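# Four arms sort stickered items into matching-color containers

## Task

Put every item into the container whose color matches the color of the sticker on that item.

## Robot and tools

Setup: four identical i2rt Big YAM arms, arm1 to arm4. Each has six revolute joints, a two-finger gripper and a wrist camera (armN_cam_wrist). Four fixed room cameras also exist: cam_room_a1, cam_room_a2, cam_room_b1, cam_room_b2. Foot (base_link) positions in the scene frame, metres: arm1 (-0.644, +1.377, +0.914), arm2 (-0.655, -0.555, +0.928), arm3 (+0.651, -1.332, +0.868), arm4 (+0.648, +0.477, +0.879). Each foot looks along its own +x. Roughly, arm1 and arm4 face +y and arm2 and arm3 face -y (quaternions wxyz: arm1 (0.682,0.007,0.004,0.731), arm2 (0.747,0.002,0,-0.665), arm3 (0.663,-0.004,-0.006,-0.748), arm4 (0.687,0.001,0.003,0.727)). Reach is about 1.0 m from the joint1 axis.

Frame: one shared scene frame, origin on the floor, +z up. The reported hand point sits between the finger pads, about 1 cm short of the tips. In hand axes, the fingers extend along +z and open and close along y. Reported hand positions may be off, more so at long reach.

move: one action for any subset of arms. Each key arm1..arm4 holds an object for that arm; arms omitted get nothing new but keep pushing toward old targets. Per arm:
- joints: absolute targets keyed by name. joint1_rad -2.879..2.879 (base yaw, positive counter-clockwise from above, 0 along the foot's +x); joint2_rad 0..3.141 (shoulder; 0 is upper arm back and level, larger lifts it up and forward); joint3_rad 0..3.019 (elbow; 0 folded, larger opens); joint4_rad -1.692..1.57 (wrist pitch, positive tips fingers up); joint5_rad -1.57..1.57 (sideways swing, positive to the arm's right); joint6_rad -2.094..2.094 (roll, positive clockwise seen from behind); gripper_m 0..0.093 (fingertip gap in metres). Done tolerances: ±0.045, 0.14, 0.09, 0.055, 0.03, 0.035 rad, gripper ±0.003 m.
- target: an absolute hand pose, one list of seven numbers [x, y, z, qw, qx, qy, qz], metres and unit quaternion, scene frame, same layout as the printed hand line. The hand travels a straight line to it from its current hand_target. When target is given, joints may only contain gripper_m.
- speed: top path speed in m/s, 0.002..0.5, default 0.25; only allowed with target. Rotation is capped at twice that value in rad/s.
- cameras: list of names, or ["all"], or [] for none.
All motions in one call start together; all hand paths end together, paced by the slowest. A path lasts 0.5 to 10 s. The controller limits each step to 100 mm and 20 degrees from the measured pose, so hands lag, wander and may overshoot speed, notably near full stretch; expect a centimetre or more of error. Paths ignore obstacles and other arms. Joint moves can swing the hand along wide curves. Unknown keys make a call invalid; out-of-range values get it refused, and a refusal cancels later move, wait and finished_scene calls in the same reply.

Results: per-arm joint_positions, hand, hand_target, Joint velocities (rad/s, gripper m/s; "within noise" when still), joint torques (arm joints only, N m, offsets per unit; numbers 3 and 4 wrap at ±28), joint_status and hand_status. The line "move" lists each arm given motion with done or its worst status. Status words: off_target (rested away, may still push); time_out (each joint keeps a nearby target and pushes; on_its_own lists those not there; resend the reported position to relieve it); not_followed (a safety check blocked joints or a pose, shown as "joint command not followed" or "pose unreachable"; it may retry later). Arms under "as last shown" were not commanded and repeat old values. "pictures" gives image order; images may trail the state slightly. A call with no action returns full state, all images and the scene number.

wait: seconds 0..10, optional cameras; nothing new is commanded.
zoom_image: camera plus region [x0,y0,x1,y1] in pixels, origin top-left, at most 504x504; only for cameras in the latest images.
read_manual: section "licences"; licence texts only.
finished_scene: scene = current scene number; irreversible; the goal must hold with no robot help.

Gripper: closing on a hard object, the reading settles below its width by up to 0.005 m (or up to 0.002 above on some units); closed on nothing reads 0 to 0.003. Full force (about 50 to 64 N per pad) comes at about 0.005 m below the first-touch reading; soft objects crush more as the target shrinks. Open well above the reading to release.

Hazards: arms keep pushing on contact and do not stop; sustained pushing, holding loads or stretched postures heat motors. MOTOR HOT appears at 85 °C; at 100 °C an OVER-TEMPERATURE FAULT drops that arm for 30 to 60 s or more, with keys reading limit_stop_at_motor_heat (resend targets after). The self/inter-arm check is imperfect and lets fingers, gripper housings and cameras collide; hard presses between arms, including one gripper closing on another's fingers, end the scene. Do not knock items out of the work area or onto the floor, drop them from height, release them while moving, or slam fixed objects. Loose objects may be nudged occasionally. The scene keeps running while you think, with the last command held; prefer smooth, low-effort motion.

Each tool is called after "Request:" as name(argument=value, ...) on one line, values as JSON.

## Session

Request:
move()

Scene clock: 0.00 s.
Joint torques (N m): no reading
Motor temperatures (°C): arm1=[22 24 25 23 21 21 21] | arm2=[24 24 24 22 22 20 23] | arm3=[24 24 23 24 24 23 23] | arm4=[23 21 22 22 25 21 24]
Heat: arm1: hottest joint3_rad 25 °C; arm2: hottest joint1_rad 24 °C; arm3: hottest joint1_rad 24 °C; arm4: hottest joint5_rad 25 °C.
Joint velocities: within noise
arm1.joint_positions: joint1_rad=-0.126 joint2_rad=+0.534 joint3_rad=+1.403 joint4_rad=-1.611 joint5_rad=-0.026 joint6_rad=-0.127 gripper_m=+0.09396
arm1.joint_status: not commanded
arm1.hand: x=-0.6307 y=+1.5360 z=+1.4200 quat_wxyz=(-0.298, +0.671, -0.622, -0.272) (m; scene frame)
arm1.hand_target: x=-0.6306 y=+1.5343 z=+1.4312 quat_wxyz=(-0.308, +0.666, -0.618, -0.280) (m; scene frame)
arm1.hand_status: not commanded
arm2.joint_positions: joint1_rad=-0.045 joint2_rad=+0.390 joint3_rad=+1.428 joint4_rad=-1.186 joint5_rad=+0.166 joint6_rad=-0.774 gripper_m=+0.09396
arm2.joint_status: not commanded
arm2.hand: x=-0.6758 y=-0.6937 z=+1.5575 quat_wxyz=(-0.217, -0.319, -0.688, +0.615) (m; scene frame)
arm2.hand_target: x=-0.6762 y=-0.6874 z=+1.5650 quat_wxyz=(-0.221, -0.317, -0.681, +0.622) (m; scene frame)
arm2.hand_status: not commanded
arm3.joint_positions: joint1_rad=+0.075 joint2_rad=+0.276 joint3_rad=+1.523 joint4_rad=-1.599 joint5_rad=-0.185 joint6_rad=-0.597 gripper_m=+0.09396
arm3.joint_status: not commanded
arm3.hand: x=+0.6806 y=-1.3526 z=+1.4445 quat_wxyz=(-0.326, -0.350, -0.735, +0.481) (m; scene frame)
arm3.hand_target: x=+0.6807 y=-1.3504 z=+1.4501 quat_wxyz=(-0.328, -0.347, -0.731, +0.487) (m; scene frame)
arm3.hand_status: not commanded
arm4.joint_positions: joint1_rad=+0.109 joint2_rad=+0.555 joint3_rad=+1.556 joint4_rad=-1.251 joint5_rad=+0.178 joint6_rad=-0.775 gripper_m=+0.09396
arm4.joint_status: not commanded
arm4.hand: x=+0.6523 y=+0.6619 z=+1.5271 quat_wxyz=(-0.572, +0.731, -0.297, -0.221) (m; scene frame)
arm4.hand_target: x=+0.6532 y=+0.6568 z=+1.5356 quat_wxyz=(-0.580, +0.725, -0.296, -0.226) (m; scene frame)
arm4.hand_status: not commanded
pictures: arm1_cam_wrist, arm2_cam_wrist, arm3_cam_wrist, arm4_cam_wrist, cam_room_a1, cam_room_a2, cam_room_b1, cam_room_b2
Images, in order (width x height): arm1_cam_wrist 672x504, arm2_cam_wrist 672x504, arm3_cam_wrist 672x504, arm4_cam_wrist 672x504, cam_room_a1 672x504, cam_room_a2 672x504, cam_room_b1 672x504, cam_room_b2 672x504.

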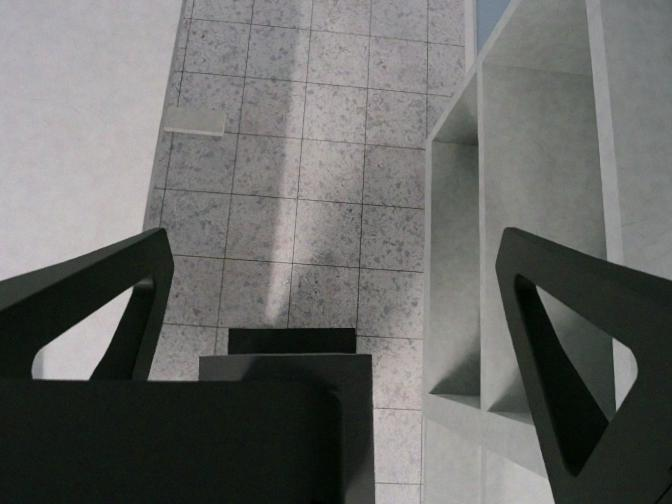

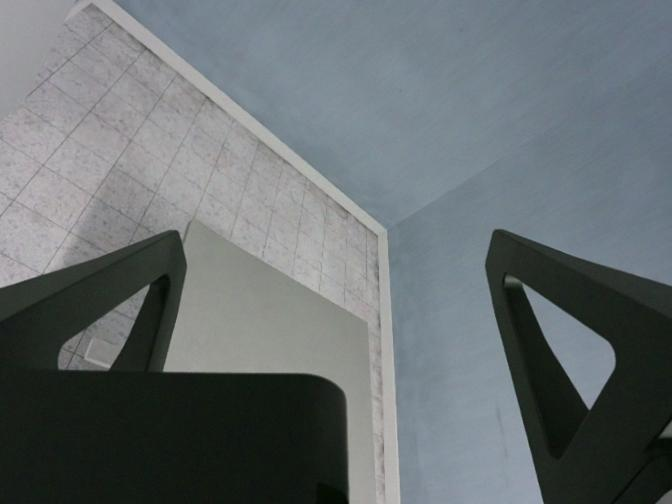

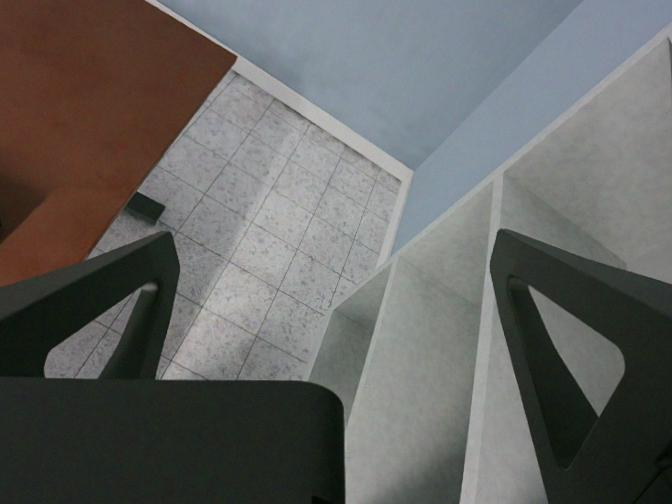

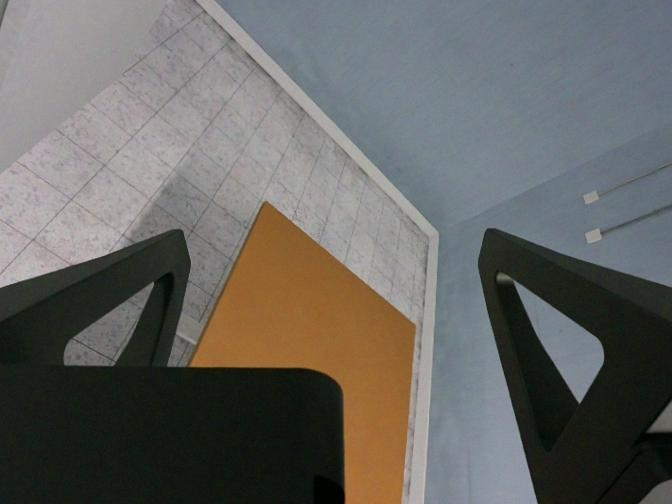

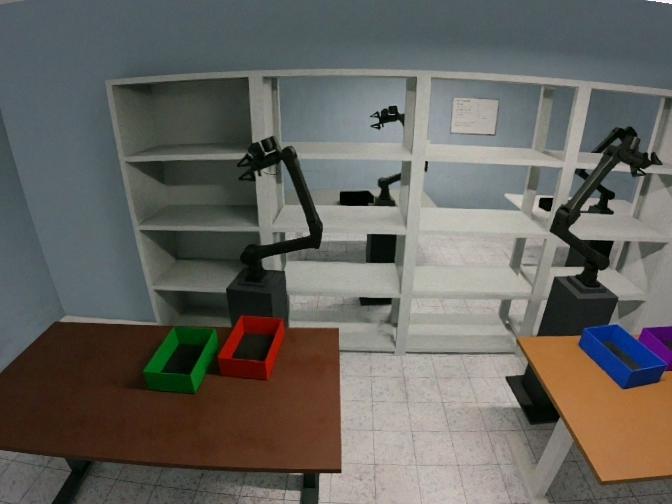

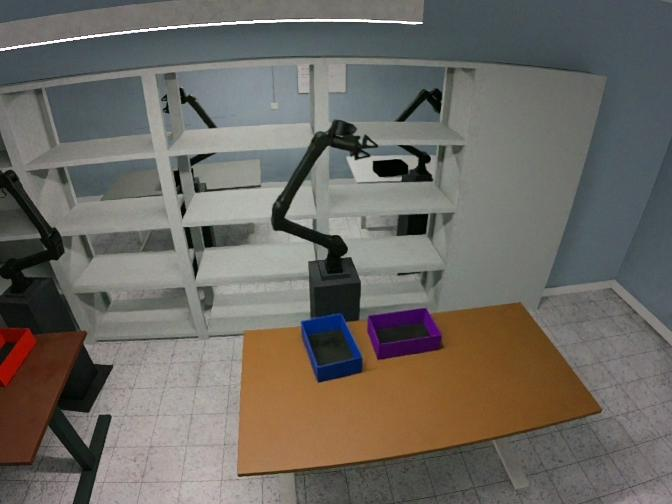

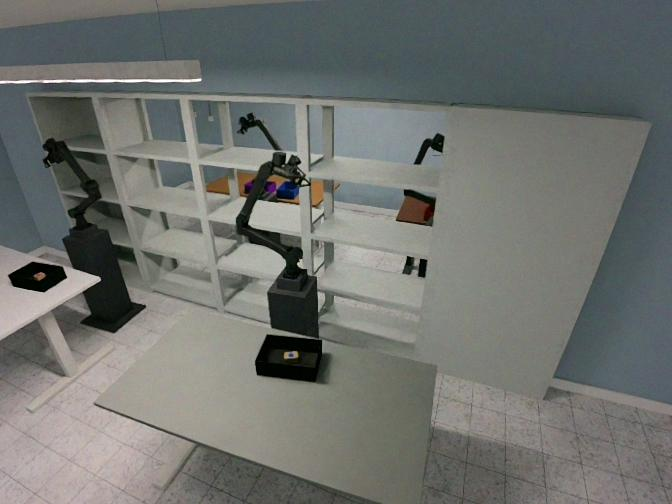

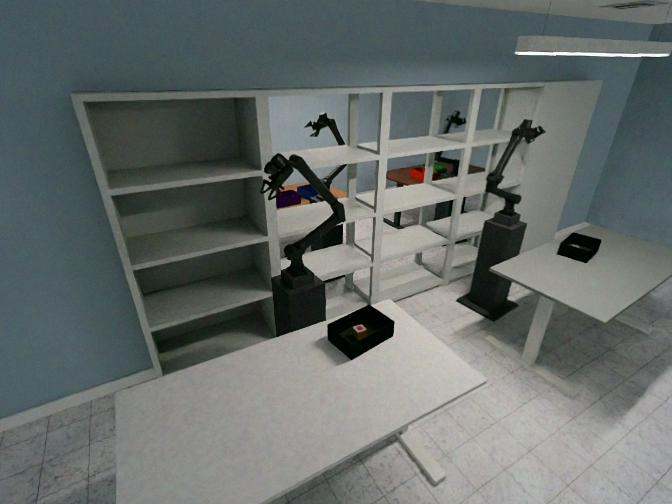

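Request:
zoom_image(camera="cam_room_b1", region=[230, 320, 350, 400])

Request:
zoom_image(camera="cam_room_b2", region=[310, 290, 430, 370])

Request:
zoom_image(camera="cam_room_a1", region=[100, 60, 500, 400])

Request:
zoom_image(camera="cam_room_b1", region=[200, 100, 500, 400])

Request:
zoom_image(camera="cam_room_b2", region=[230, 80, 560, 350])

Request:
zoom_image(camera="cam_room_a2", region=[150, 60, 500, 400])

Scaled by 4.200.

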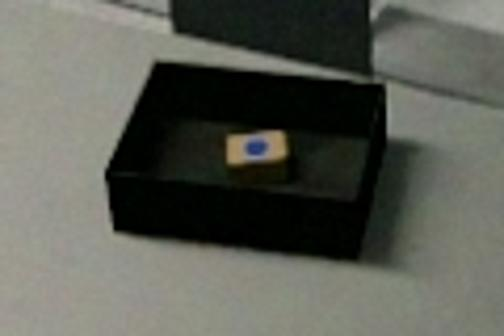

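Scaled by 4.200.

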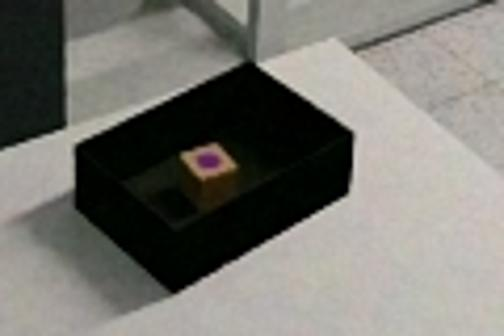

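Scaled by 1.260.

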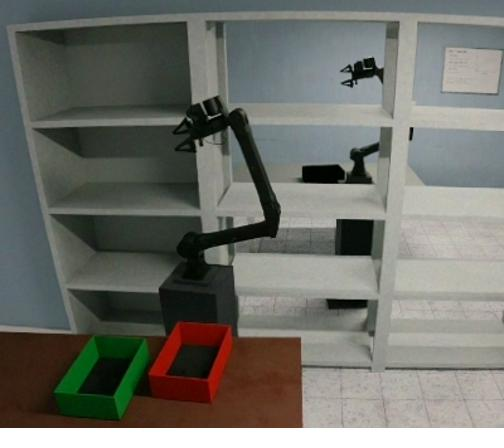

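Scaled by 1.680.

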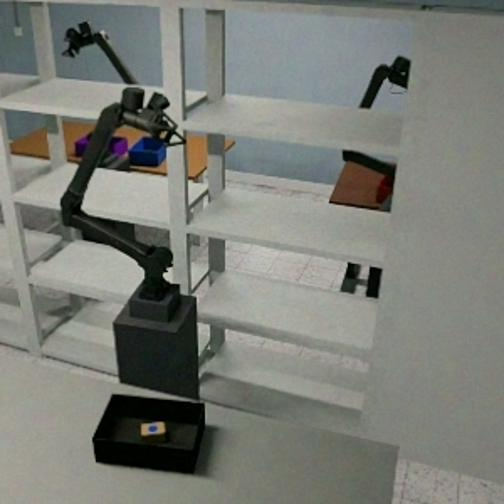

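Scaled by 1.527.

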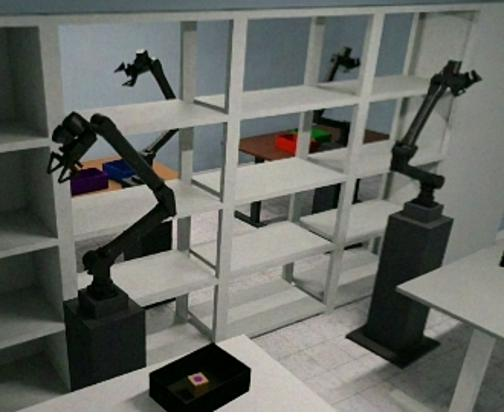

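Scaled by 1.440.

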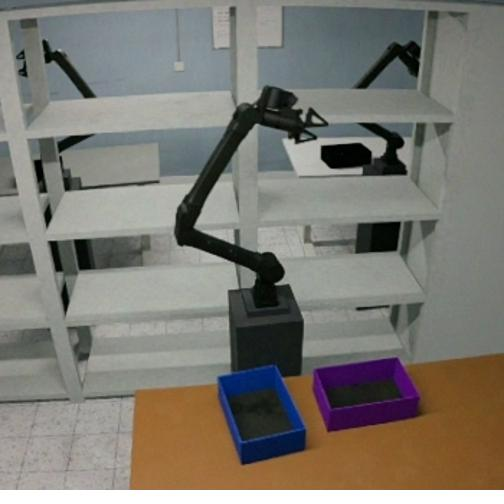

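Request:
move(arm1={"joints": {"joint1_rad": 0, "joint2_rad": 1.3, "joint3_rad": 1.624, "joint4_rad": -1.5, "joint5_rad": 0, "joint6_rad": 0}}, arm2={"joints": {"joint1_rad": 0, "joint2_rad": 1.3, "joint3_rad": 1.624, "joint4_rad": -1.5, "joint5_rad": 0, "joint6_rad": 0}}, arm3={"joints": {"joint1_rad": 0, "joint2_rad": 1.3, "joint3_rad": 1.624, "joint4_rad": -1.5, "joint5_rad": 0, "joint6_rad": 0}}, arm4={"joints": {"joint1_rad": 0, "joint2_rad": 1.3, "joint3_rad": 1.624, "joint4_rad": -1.5, "joint5_rad": 0, "joint6_rad": 0}}, cameras=["all"])

Scene clock: 56.03 s.
Joint torques (N m): arm1=[-0.79 -8 13.05 1.42 0.08 0.11] | arm2=[1.2 -12.75 12.08 1.02 -0.16 0.2] | arm3=[0.62 -11.81 10.02 0.81 0.12 0.03] | arm4=[0.32 -12.34 10.21 0.14 -0.02 0.19]
Motor temperatures (°C): arm1=[22 24 29 24 21 21 21] | arm2=[24 25 27 23 22 20 23] | arm3=[24 25 24 24 24 23 23] | arm4=[23 22 27 22 25 21 24]
Heat: arm1: hottest joint3_rad 29 °C; arm2: hottest joint3_rad 27 °C; arm3: hottest joint2_rad 25 °C; arm4: hottest joint3_rad 27 °C.
move: arm1 done; arm2 done; arm3 done; arm4 done
Joint velocities: within noise
arm1.joint_positions: joint1_rad=-0.007 joint2_rad=+1.309 joint3_rad=+1.596 joint4_rad=-1.509 joint5_rad=-0.001 joint6_rad=-0.008 gripper_m=+0.09396
arm1.joint_status: all done
arm1.hand: x=-0.6647 y=+1.8159 z=+1.3047 quat_wxyz=(-0.115, +0.719, -0.672, -0.133) (m; scene frame)
arm1.hand_target: x=-0.6673 y=+1.8187 z=+1.3218 quat_wxyz=(-0.129, +0.715, -0.670, -0.150) (m; scene frame)
arm1.hand_status: not commanded
arm2.joint_positions: joint1_rad=-0.006 joint2_rad=+1.308 joint3_rad=+1.615 joint4_rad=-1.487 joint5_rad=+0.003 joint6_rad=-0.014 gripper_m=+0.09396
arm2.joint_status: all done
arm2.hand: x=-0.6072 y=-1.0014 z=+1.3269 quat_wxyz=(-0.142, -0.649, -0.736, +0.130) (m; scene frame)
arm2.hand_target: x=-0.6046 y=-0.9970 z=+1.3331 quat_wxyz=(-0.146, -0.652, -0.733, +0.129) (m; scene frame)
arm2.hand_status: not commanded
arm3.joint_positions: joint1_rad=+0.008 joint2_rad=+1.310 joint3_rad=+1.609 joint4_rad=-1.503 joint5_rad=-0.003 joint6_rad=-0.008 gripper_m=+0.09396
arm3.joint_status: all done
arm3.hand: x=+0.6007 y=-1.7671 z=+1.2686 quat_wxyz=(-0.128, -0.730, -0.657, +0.140) (m; scene frame)
arm3.hand_target: x=+0.5967 y=-1.7661 z=+1.2798 quat_wxyz=(-0.136, -0.733, -0.649, +0.151) (m; scene frame)
arm3.hand_status: not commanded
arm4.joint_positions: joint1_rad=+0.005 joint2_rad=+1.306 joint3_rad=+1.604 joint4_rad=-1.489 joint5_rad=+0.003 joint6_rad=-0.014 gripper_m=+0.09396
arm4.joint_status: all done
arm4.hand: x=+0.6236 y=+0.9234 z=+1.2733 quat_wxyz=(-0.129, +0.720, -0.669, -0.136) (m; scene frame)
arm4.hand_target: x=+0.6251 y=+0.9215 z=+1.2841 quat_wxyz=(-0.132, +0.713, -0.674, -0.143) (m; scene frame)
arm4.hand_status: not commanded
pictures: arm1_cam_wrist, arm2_cam_wrist, arm3_cam_wrist, arm4_cam_wrist, cam_room_a1, cam_room_a2, cam_room_b1, cam_room_b2
Images, in order (width x height): arm1_cam_wrist 672x504, arm2_cam_wrist 672x504, arm3_cam_wrist 672x504, arm4_cam_wrist 672x504, cam_room_a1 672x504, cam_room_a2 672x504, cam_room_b1 672x504, cam_room_b2 672x504.

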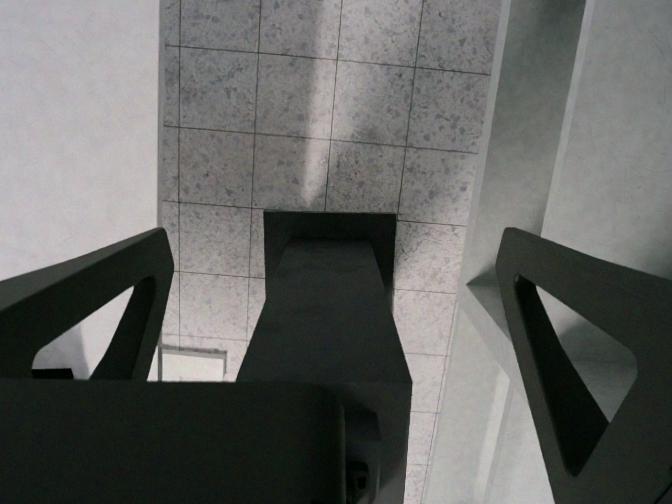

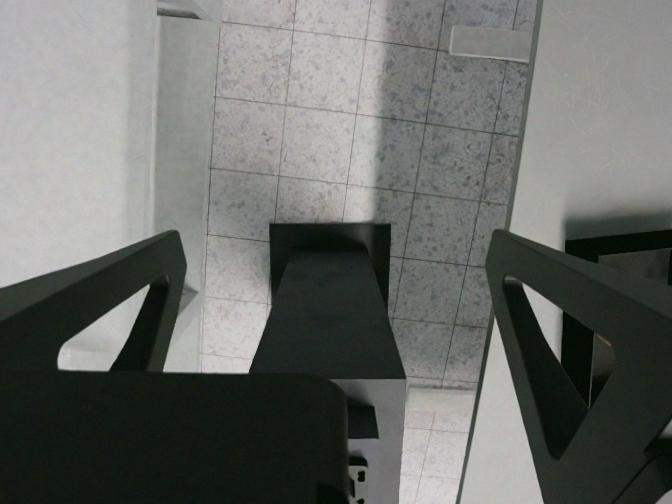

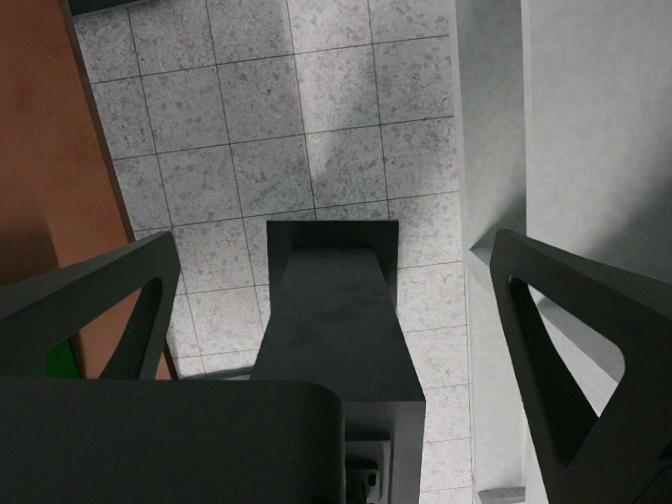

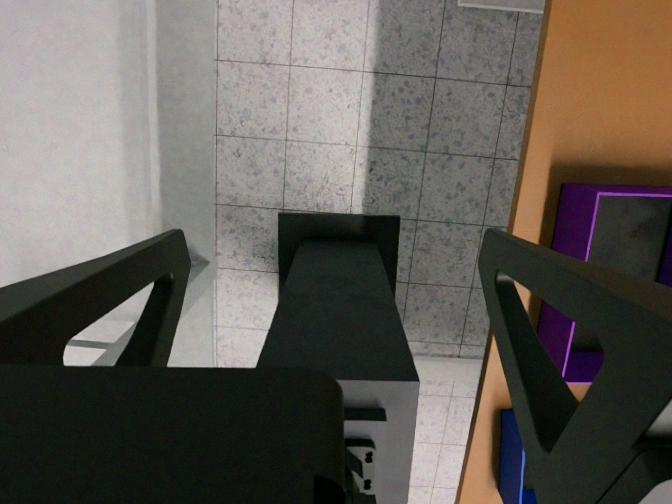

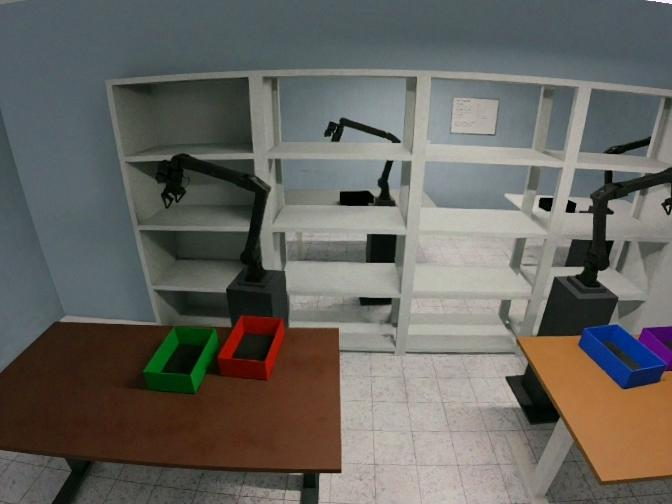

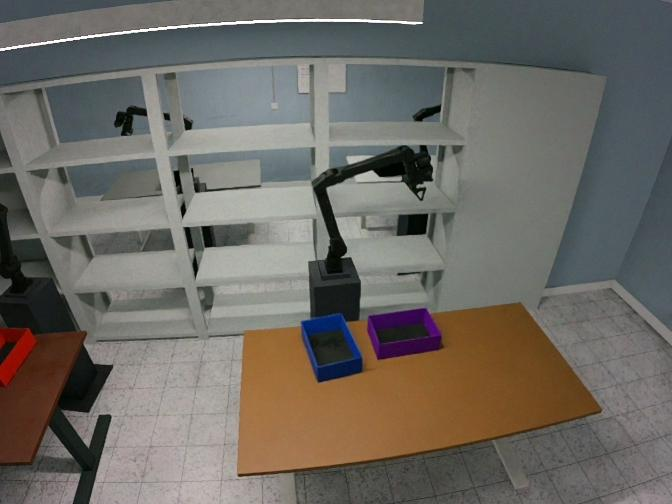

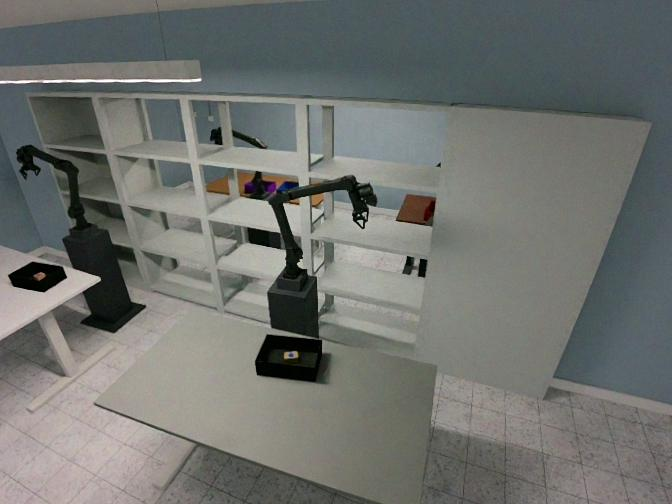

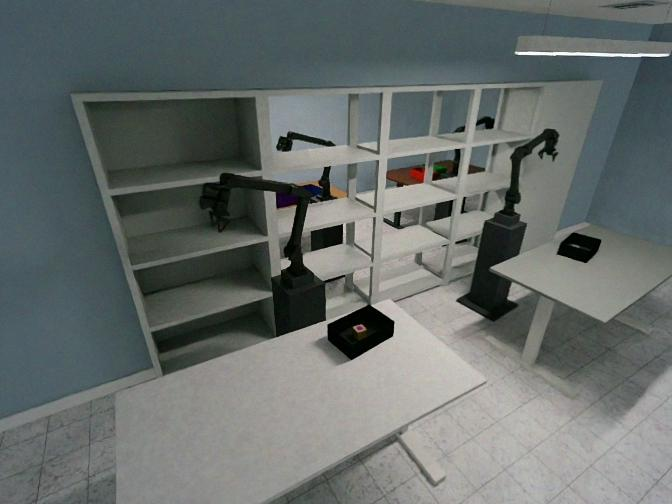

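Request:
move(arm1={"joints": {"joint1_rad": 1.7, "joint2_rad": 1.3, "joint3_rad": 1.624, "joint4_rad": -1.5, "joint5_rad": 0, "joint6_rad": 0}}, arm2={"joints": {"joint1_rad": -1.6, "joint2_rad": 1.3, "joint3_rad": 1.624, "joint4_rad": -1.5, "joint5_rad": 0, "joint6_rad": 0}}, arm3={"joints": {"joint1_rad": 1.6, "joint2_rad": 1.3, "joint3_rad": 1.624, "joint4_rad": -1.5, "joint5_rad": 0, "joint6_rad": 0}}, arm4={"joints": {"joint1_rad": -1.6, "joint2_rad": 1.3, "joint3_rad": 1.624, "joint4_rad": -1.5, "joint5_rad": 0, "joint6_rad": 0}}, cameras=["all"])

Scene clock: 69.30 s.
Joint torques (N m): arm1=[-2.08 -8 12.88 1.54 0.08 0.13] | arm2=[1.14 -12.57 12.11 0.99 -0.07 0.18] | arm3=[1.38 -12.1 10.04 0.81 0.09 0.01] | arm4=[0.97 -11.63 10.21 0.2 0.07 0.15]
Motor temperatures (°C): arm1=[22 24 31 23 21 21 21] | arm2=[24 25 28 22 22 20 23] | arm3=[24 25 25 24 24 23 23] | arm4=[23 22 28 22 25 21 24]
Heat: arm1: hottest joint3_rad 31 °C; arm2: hottest joint3_rad 28 °C; arm3: hottest joint2_rad 25 °C; arm4: hottest joint3_rad 28 °C.
move: arm1 done; arm2 done; arm3 done; arm4 done
Joint velocities: within noise
arm1.joint_positions: joint1_rad=+1.702 joint2_rad=+1.309 joint3_rad=+1.596 joint4_rad=-1.509 joint5_rad=-0.002 joint6_rad=-0.006 gripper_m=+0.09398
arm1.joint_status: all done
arm1.hand: x=-1.0693 y=+1.2888 z=+1.3097 quat_wxyz=(+0.016, +0.978, +0.102, -0.180) (m; scene frame)
arm1.hand_target: x=-1.0722 y=+1.2894 z=+1.3268 quat_wxyz=(+0.017, +0.974, +0.097, -0.203) (m; scene frame)
arm1.hand_status: not commanded
arm2.joint_positions: joint1_rad=-1.604 joint2_rad=+1.308 joint3_rad=+1.615 joint4_rad=-1.487 joint5_rad=+0.001 joint6_rad=-0.012 gripper_m=+0.09398
arm2.joint_status: all done
arm2.hand: x=-1.1018 y=-0.5932 z=+1.3273 quat_wxyz=(-0.005, -0.980, -0.047, +0.193) (m; scene frame)
arm2.hand_target: x=-1.0976 y=-0.5950 z=+1.3334 quat_wxyz=(-0.007, -0.980, -0.043, +0.195) (m; scene frame)
arm2.hand_status: not commanded
arm3.joint_positions: joint1_rad=+1.599 joint2_rad=+1.310 joint3_rad=+1.609 joint4_rad=-1.503 joint5_rad=-0.001 joint6_rad=-0.006 gripper_m=+0.09398
arm3.joint_status: all done
arm3.hand: x=+1.0923 y=-1.3677 z=+1.2637 quat_wxyz=(-0.183, -0.041, -0.982, +0.015) (m; scene frame)
arm3.hand_target: x=+1.0920 y=-1.3671 z=+1.2748 quat_wxyz=(-0.197, -0.044, -0.979, +0.016) (m; scene frame)
arm3.hand_status: not commanded
arm4.joint_positions: joint1_rad=-1.603 joint2_rad=+1.306 joint3_rad=+1.604 joint4_rad=-1.489 joint5_rad=+0.001 joint6_rad=-0.012 gripper_m=+0.09398
arm4.joint_status: all done
arm4.hand: x=+1.0951 y=+0.4887 z=+1.2726 quat_wxyz=(-0.187, +0.018, -0.982, +0.001) (m; scene frame)
arm4.hand_target: x=+1.0931 y=+0.4903 z=+1.2832 quat_wxyz=(-0.194, +0.014, -0.981, -0.001) (m; scene frame)
arm4.hand_status: not commanded
pictures: arm1_cam_wrist, arm2_cam_wrist, arm3_cam_wrist, arm4_cam_wrist, cam_room_a1, cam_room_a2, cam_room_b1, cam_room_b2
Images, in order (width x height): arm1_cam_wrist 672x504, arm2_cam_wrist 672x504, arm3_cam_wrist 672x504, arm4_cam_wrist 672x504, cam_room_a1 672x504, cam_room_a2 672x504, cam_room_b1 672x504, cam_room_b2 672x504.

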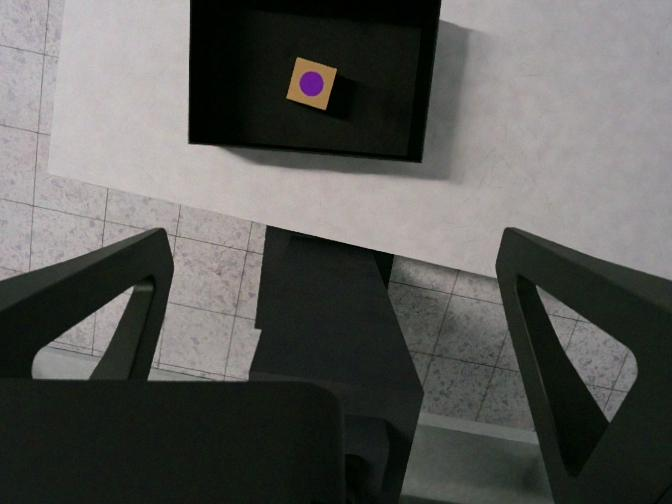

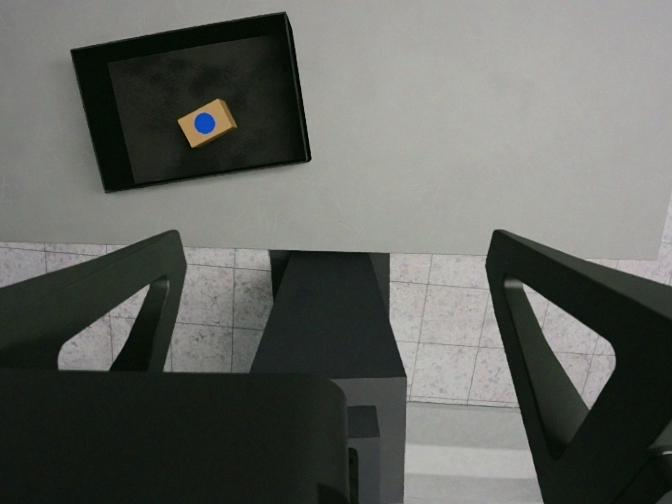

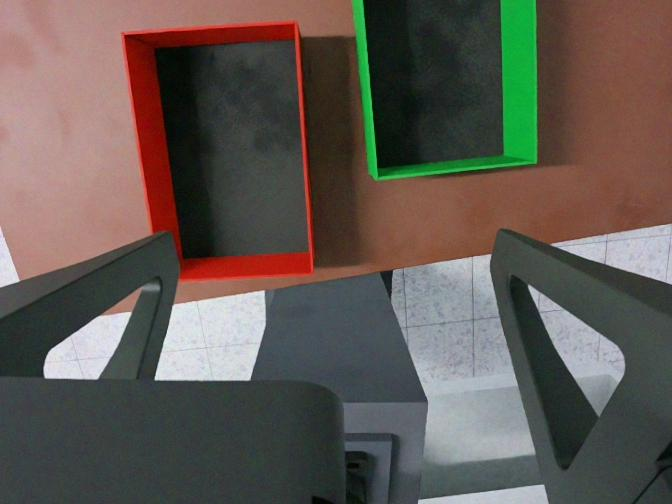

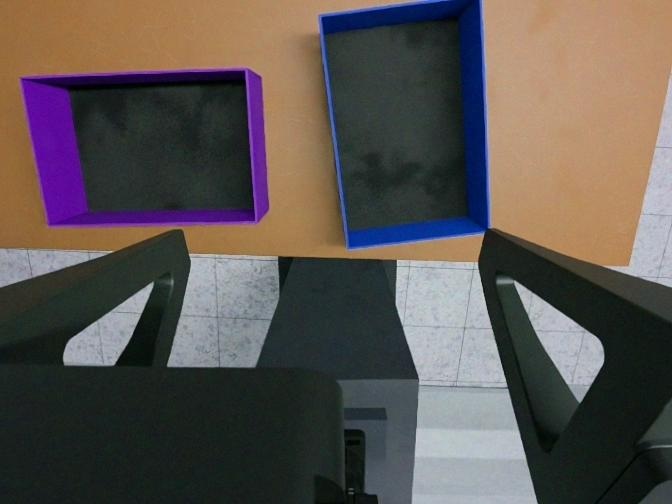

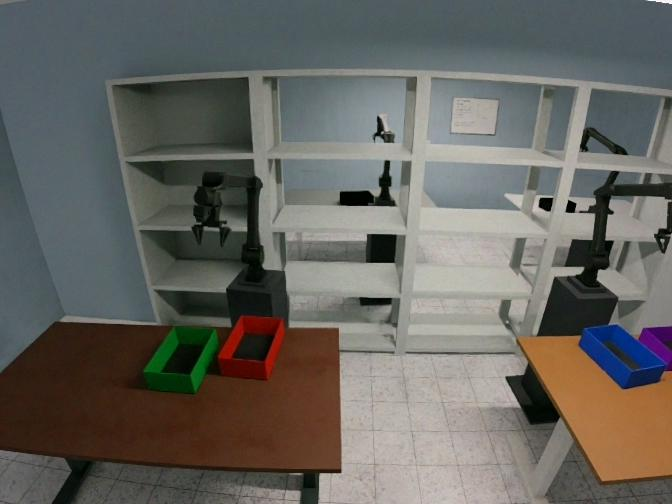

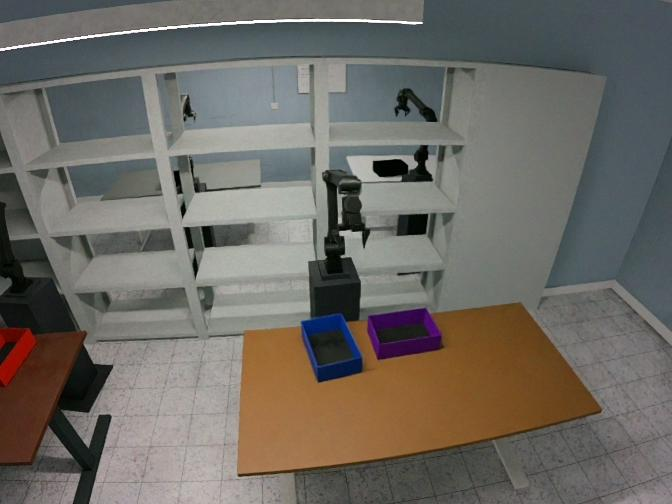

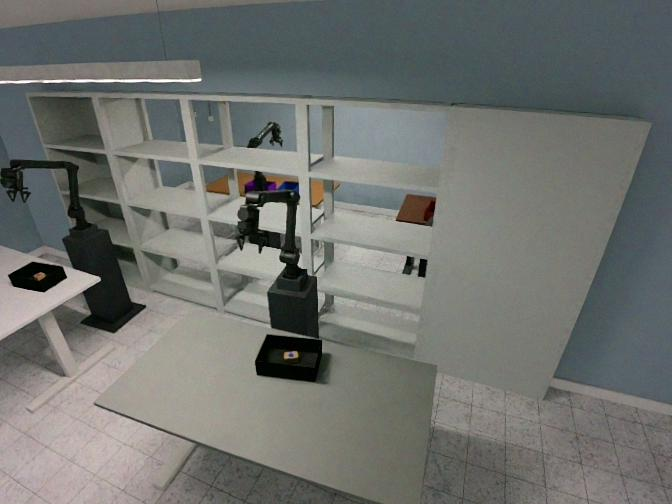

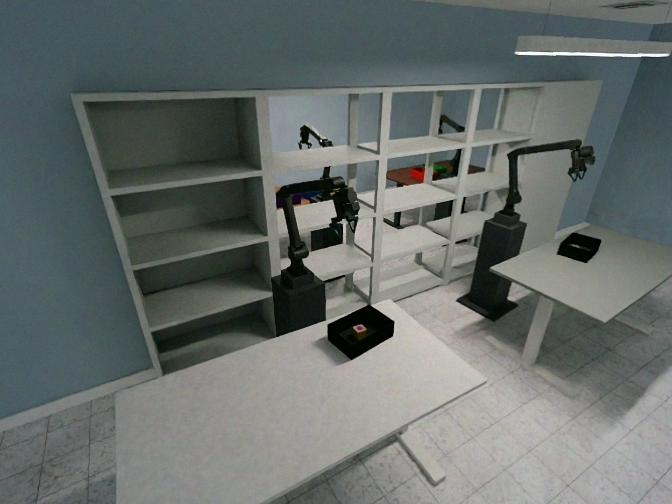

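Request:
move(arm1={"target": [-1.113, 1.249, 1.15, 0, 0.991, 0.133, 0]}, arm2={"target": [-1.117, -0.77, 1.15, 0, 0.976, 0.216, 0]}, arm3={"joints": {"joint1_rad": 0, "joint2_rad": 0.15, "joint3_rad": 0.9, "joint4_rad": -0.55}}, arm4={"joints": {"joint1_rad": 0, "joint2_rad": 0.15, "joint3_rad": 0.9, "joint4_rad": -0.55}}, cameras=["arm1_cam_wrist", "arm2_cam_wrist"])

Request:
move(arm3={"joints": {"joint1_rad": -1.57}}, arm4={"joints": {"joint1_rad": 1.57}}, cameras=["arm3_cam_wrist", "arm4_cam_wrist", "cam_room_a1", "cam_room_a2"])

Scene clock: 118.20 s.
Joint torques (N m): arm1=[-0.44 -12.92 11.15 0.29 -0.03 0.01] | arm2=[0.5 -17.14 13.3 0.47 -0.11 0.06] | arm3=[0.56 6.65 7.3 2.25 -0.09 0.01] | arm4=[0.91 5.19 7.38 2 0.18 0.14]
Motor temperatures (°C): arm1=[22 25 34 23 21 21 21] | arm2=[24 26 30 22 22 20 23] | arm3=[24 25 28 24 24 23 23] | arm4=[23 22 31 22 24 21 24]
Heat: arm1: hottest joint3_rad 34 °C; arm2: hottest joint3_rad 30 °C; arm3: hottest joint3_rad 28 °C; arm4: hottest joint3_rad 31 °C.
move: arm1 done; arm2 off_target; arm3 done; arm4 done
Joint velocities: within noise
arm1.joint_positions: joint1_rad=+1.755 joint2_rad=+1.636 joint3_rad=+1.549 joint4_rad=-1.509 joint5_rad=-0.005 joint6_rad=-0.006 gripper_m=+0.09398
arm1.joint_status: not commanded
arm1.hand: x=-1.1130 y=+1.2540 z=+1.1440 quat_wxyz=(-0.001, +0.992, +0.129, +0.005) (m; scene frame)
arm1.hand_target: x=-1.1129 y=+1.2491 z=+1.1499 quat_wxyz=(+0.000, +0.991, +0.133, +0.000) (m; scene frame)
arm1.hand_status: done (0.008 m and 0.8 deg from the pose sent, 0.170 m and 21.1 deg at the start)
arm2.joint_positions: joint1_rad=-1.250 joint2_rad=+1.662 joint3_rad=+1.564 joint4_rad=-1.487 joint5_rad=+0.000 joint6_rad=-0.001 gripper_m=+0.09398
arm2.joint_status: not commanded
arm2.hand: x=-1.1090 y=-0.7679 z=+1.1427 quat_wxyz=(+0.003, -0.976, -0.218, -0.008) (m; scene frame)
arm2.hand_target: x=-1.1168 y=-0.7698 z=+1.1501 quat_wxyz=(+0.000, -0.976, -0.216, +0.000) (m; scene frame)
arm2.hand_status: off_target (0.011 m and 1.0 deg from the pose sent, 0.251 m and 29.5 deg at the start)
arm3.joint_positions: joint1_rad=+0.010 joint2_rad=+0.144 joint3_rad=+0.903 joint4_rad=-0.565 joint5_rad=+0.003 joint6_rad=-0.005 gripper_m=+0.09400
arm3.joint_status: all done
arm3.hand: x=+0.6297 y=-1.5001 z=+1.4327 quat_wxyz=(-0.516, -0.470, -0.420, +0.580) (m; scene frame)
arm3.hand_target: x=+0.6280 y=-1.5029 z=+1.4336 quat_wxyz=(-0.517, -0.471, -0.416, +0.582) (m; scene frame)
arm3.hand_status: not commanded
arm4.joint_positions: joint1_rad=-0.004 joint2_rad=+0.152 joint3_rad=+0.904 joint4_rad=-0.566 joint5_rad=-0.003 joint6_rad=-0.012 gripper_m=+0.09399
arm4.joint_status: all done
arm4.hand: x=+0.6409 y=+0.6597 z=+1.4402 quat_wxyz=(-0.530, +0.466, -0.438, -0.556) (m; scene frame)
arm4.hand_target: x=+0.6408 y=+0.6594 z=+1.4423 quat_wxyz=(-0.530, +0.460, -0.437, -0.563) (m; scene frame)
arm4.hand_status: not commanded
pictures: arm1_cam_wrist, arm2_cam_wrist
Images, in order (width x height): arm1_cam_wrist 672x504, arm2_cam_wrist 672x504.

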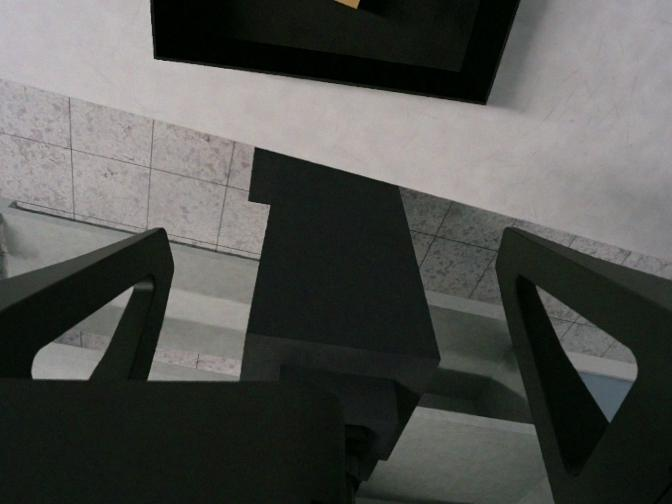

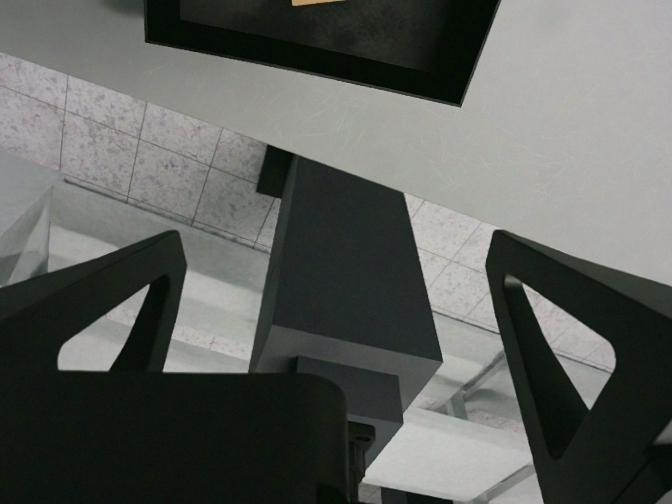

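Scene clock: 120.00 s.
Joint torques (N m): arm1=[-0.85 -12.28 11.07 0.25 -0.03 0.03] | arm2=[0.32 -16.97 13.35 0.47 -0.11 0.06] | arm3=[0.56 6.18 7.42 2.28 -0.04 0] | arm4=[1.26 5.71 7.32 1.92 0.12 0.15]
Motor temperatures (°C): arm1=[22 25 34 23 21 21 21] | arm2=[24 26 30 22 22 20 23] | arm3=[24 25 28 24 24 23 23] | arm4=[23 22 31 22 24 21 24]
Heat: arm1: hottest joint3_rad 34 °C; arm2: hottest joint3_rad 30 °C; arm3: hottest joint3_rad 28 °C; arm4: hottest joint3_rad 31 °C.
move: arm3 done; arm4 done
Joint velocities: within noise
arm1, arm2: as last shown
arm3.joint_positions: joint1_rad=-1.560 joint2_rad=+0.144 joint3_rad=+0.903 joint4_rad=-0.565 joint5_rad=+0.001 joint6_rad=-0.005 gripper_m=+0.09401
arm3.joint_status: all done
arm3.hand: x=+0.4740 y=-1.3037 z=+1.4299 quat_wxyz=(+0.041, -0.635, +0.039, +0.770) (m; scene frame)
arm3.hand_target: x=+0.4712 y=-1.3018 z=+1.4306 quat_wxyz=(+0.042, -0.633, +0.043, +0.772) (m; scene frame)
arm3.hand_status: not commanded
arm4.joint_positions: joint1_rad=+1.566 joint2_rad=+0.152 joint3_rad=+0.904 joint4_rad=-0.566 joint5_rad=-0.001 joint6_rad=-0.012 gripper_m=+0.09400
arm4.joint_status: all done
arm4.hand: x=+0.4701 y=+0.4701 z=+1.4417 quat_wxyz=(+0.017, +0.636, +0.020, -0.771) (m; scene frame)
arm4.hand_target: x=+0.4705 y=+0.4697 z=+1.4438 quat_wxyz=(+0.023, +0.631, +0.016, -0.775) (m; scene frame)
arm4.hand_status: not commanded
pictures: arm3_cam_wrist, arm4_cam_wrist, cam_room_a1, cam_room_a2
Images, in order (width x height): arm3_cam_wrist 672x504, arm4_cam_wrist 672x504, cam_room_a1 672x504, cam_room_a2 672x504.

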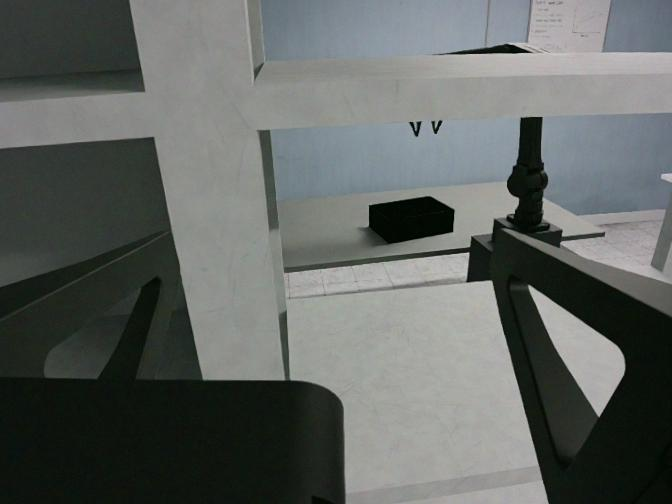

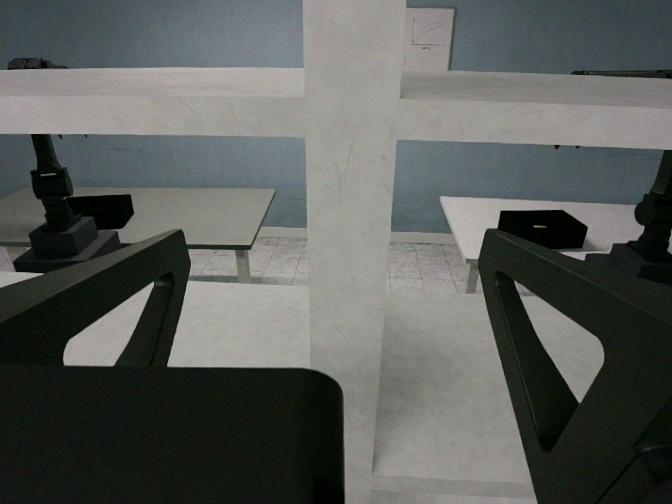

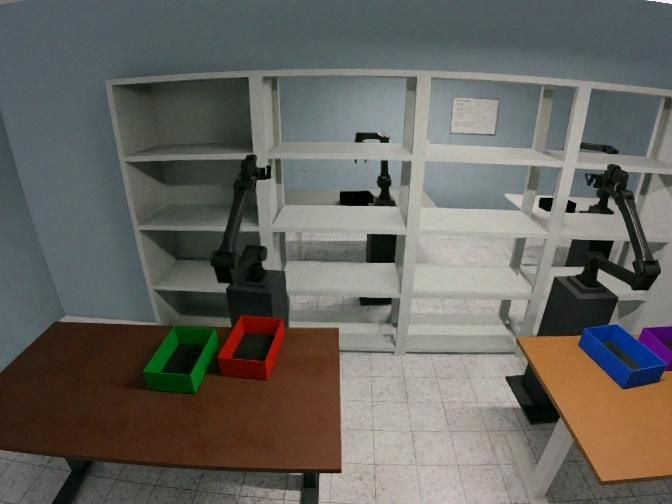

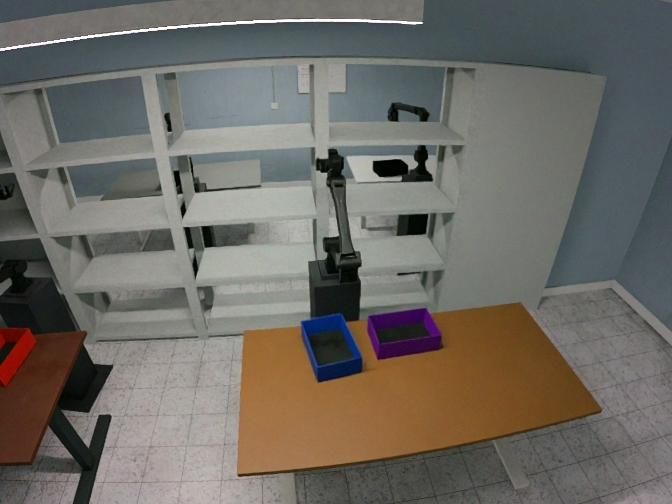

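Request:
move(arm1={"target": [-1.113, 1.249, 1.03, 0, -0.9993, 0.0375, 0]}, arm2={"target": [-1.117, -0.77, 1.03, 0, -0.881, 0.473, 0]}, cameras=["arm1_cam_wrist", "arm2_cam_wrist", "cam_room_b1", "cam_room_b2"])

Scene clock: 157.83 s.
Joint torques (N m): arm1=[-0.56 -11.52 9.88 0.94 -0.01 0.09] | arm2=[0.62 -15.15 9.17 1.21 0.02 0.2] | arm3=[0.56 6.3 7.38 2.25 -0.04 0] | arm4=[1.08 5.71 7.31 1.99 0.18 0.16]
Motor temperatures (°C): arm1=[22 25 32 23 21 21 21] | arm2=[24 27 31 22 22 20 23] | arm3=[24 25 28 24 24 23 23] | arm4=[23 22 31 22 24 21 24]
Heat: arm1: hottest joint3_rad 32 °C; arm2: hottest joint3_rad 31 °C; arm3: hottest joint3_rad 28 °C; arm4: hottest joint3_rad 31 °C.
move: arm1 done; arm2 off_target
Joint velocities: within noise
arm1.joint_positions: joint1_rad=+1.755 joint2_rad=+1.683 joint3_rad=+1.317 joint4_rad=-1.221 joint5_rad=-0.005 joint6_rad=+0.331 gripper_m=+0.09398
arm1.joint_status: not commanded
arm1.hand: x=-1.1106 y=+1.2553 z=+1.0353 quat_wxyz=(-0.001, +0.999, -0.039, +0.001) (m; scene frame)
arm1.hand_target: x=-1.1128 y=+1.2491 z=+1.0300 quat_wxyz=(+0.000, +0.999, -0.037, +0.000) (m; scene frame)
arm1.hand_status: done (0.009 m and 0.2 deg from the pose sent, 0.114 m and 19.1 deg at the start)
arm2.joint_positions: joint1_rad=-1.250 joint2_rad=+1.709 joint3_rad=+1.377 joint4_rad=-1.204 joint5_rad=+0.000 joint6_rad=+1.406 gripper_m=+0.09399
arm2.joint_status: not commanded
arm2.hand: x=-1.1183 y=-0.7721 z=+1.0504 quat_wxyz=(-0.012, -0.885, +0.465, +0.010) (m; scene frame)
arm2.hand_target: x=-1.1164 y=-0.7697 z=+1.0305 quat_wxyz=(+0.000, -0.881, +0.473, +0.000) (m; scene frame)
arm2.hand_status: off_target (0.021 m and 2.1 deg from the pose sent, 0.113 m and 81.6 deg at the start)
arm3, arm4: as last shown
pictures: arm1_cam_wrist, arm2_cam_wrist, cam_room_b1, cam_room_b2
Images, in order (width x height): arm1_cam_wrist 672x504, arm2_cam_wrist 672x504, cam_room_b1 672x504, cam_room_b2 672x504.

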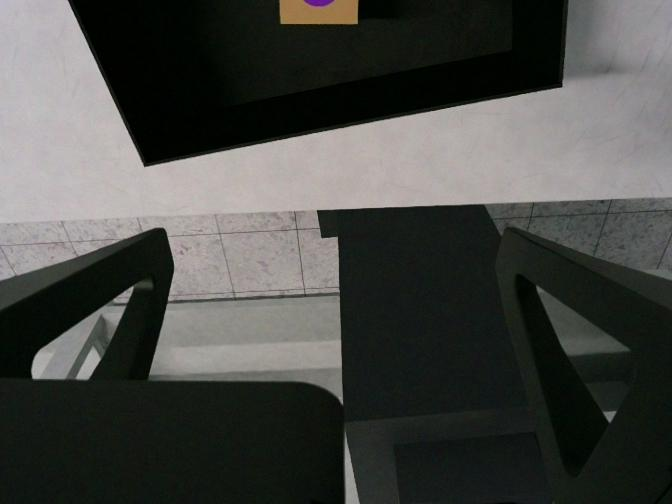

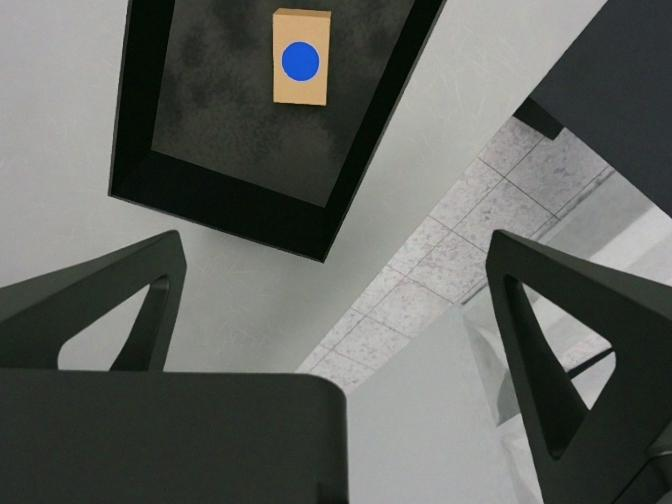

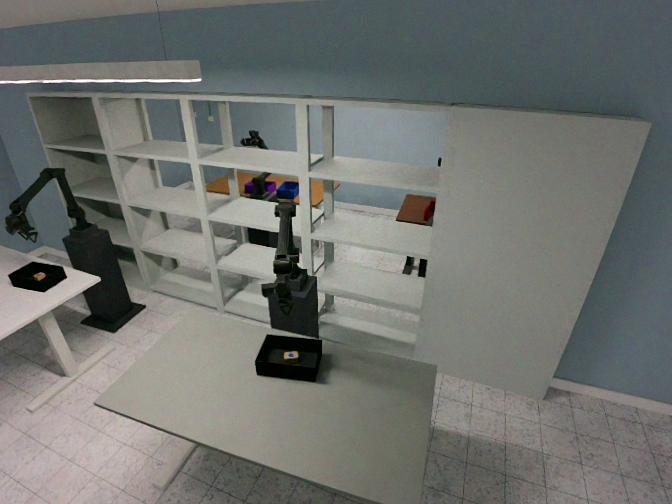

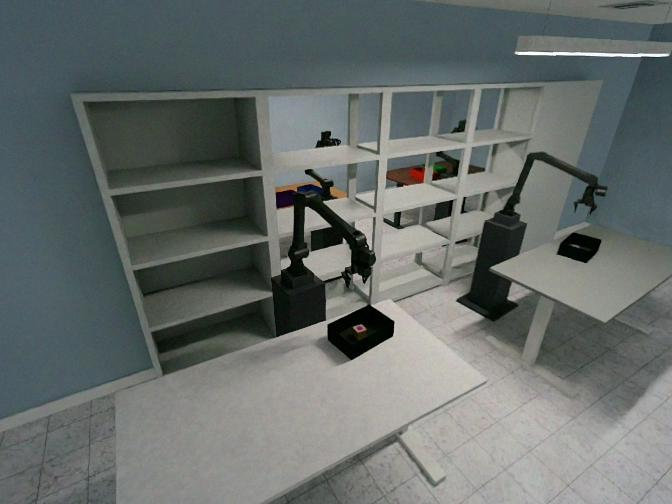

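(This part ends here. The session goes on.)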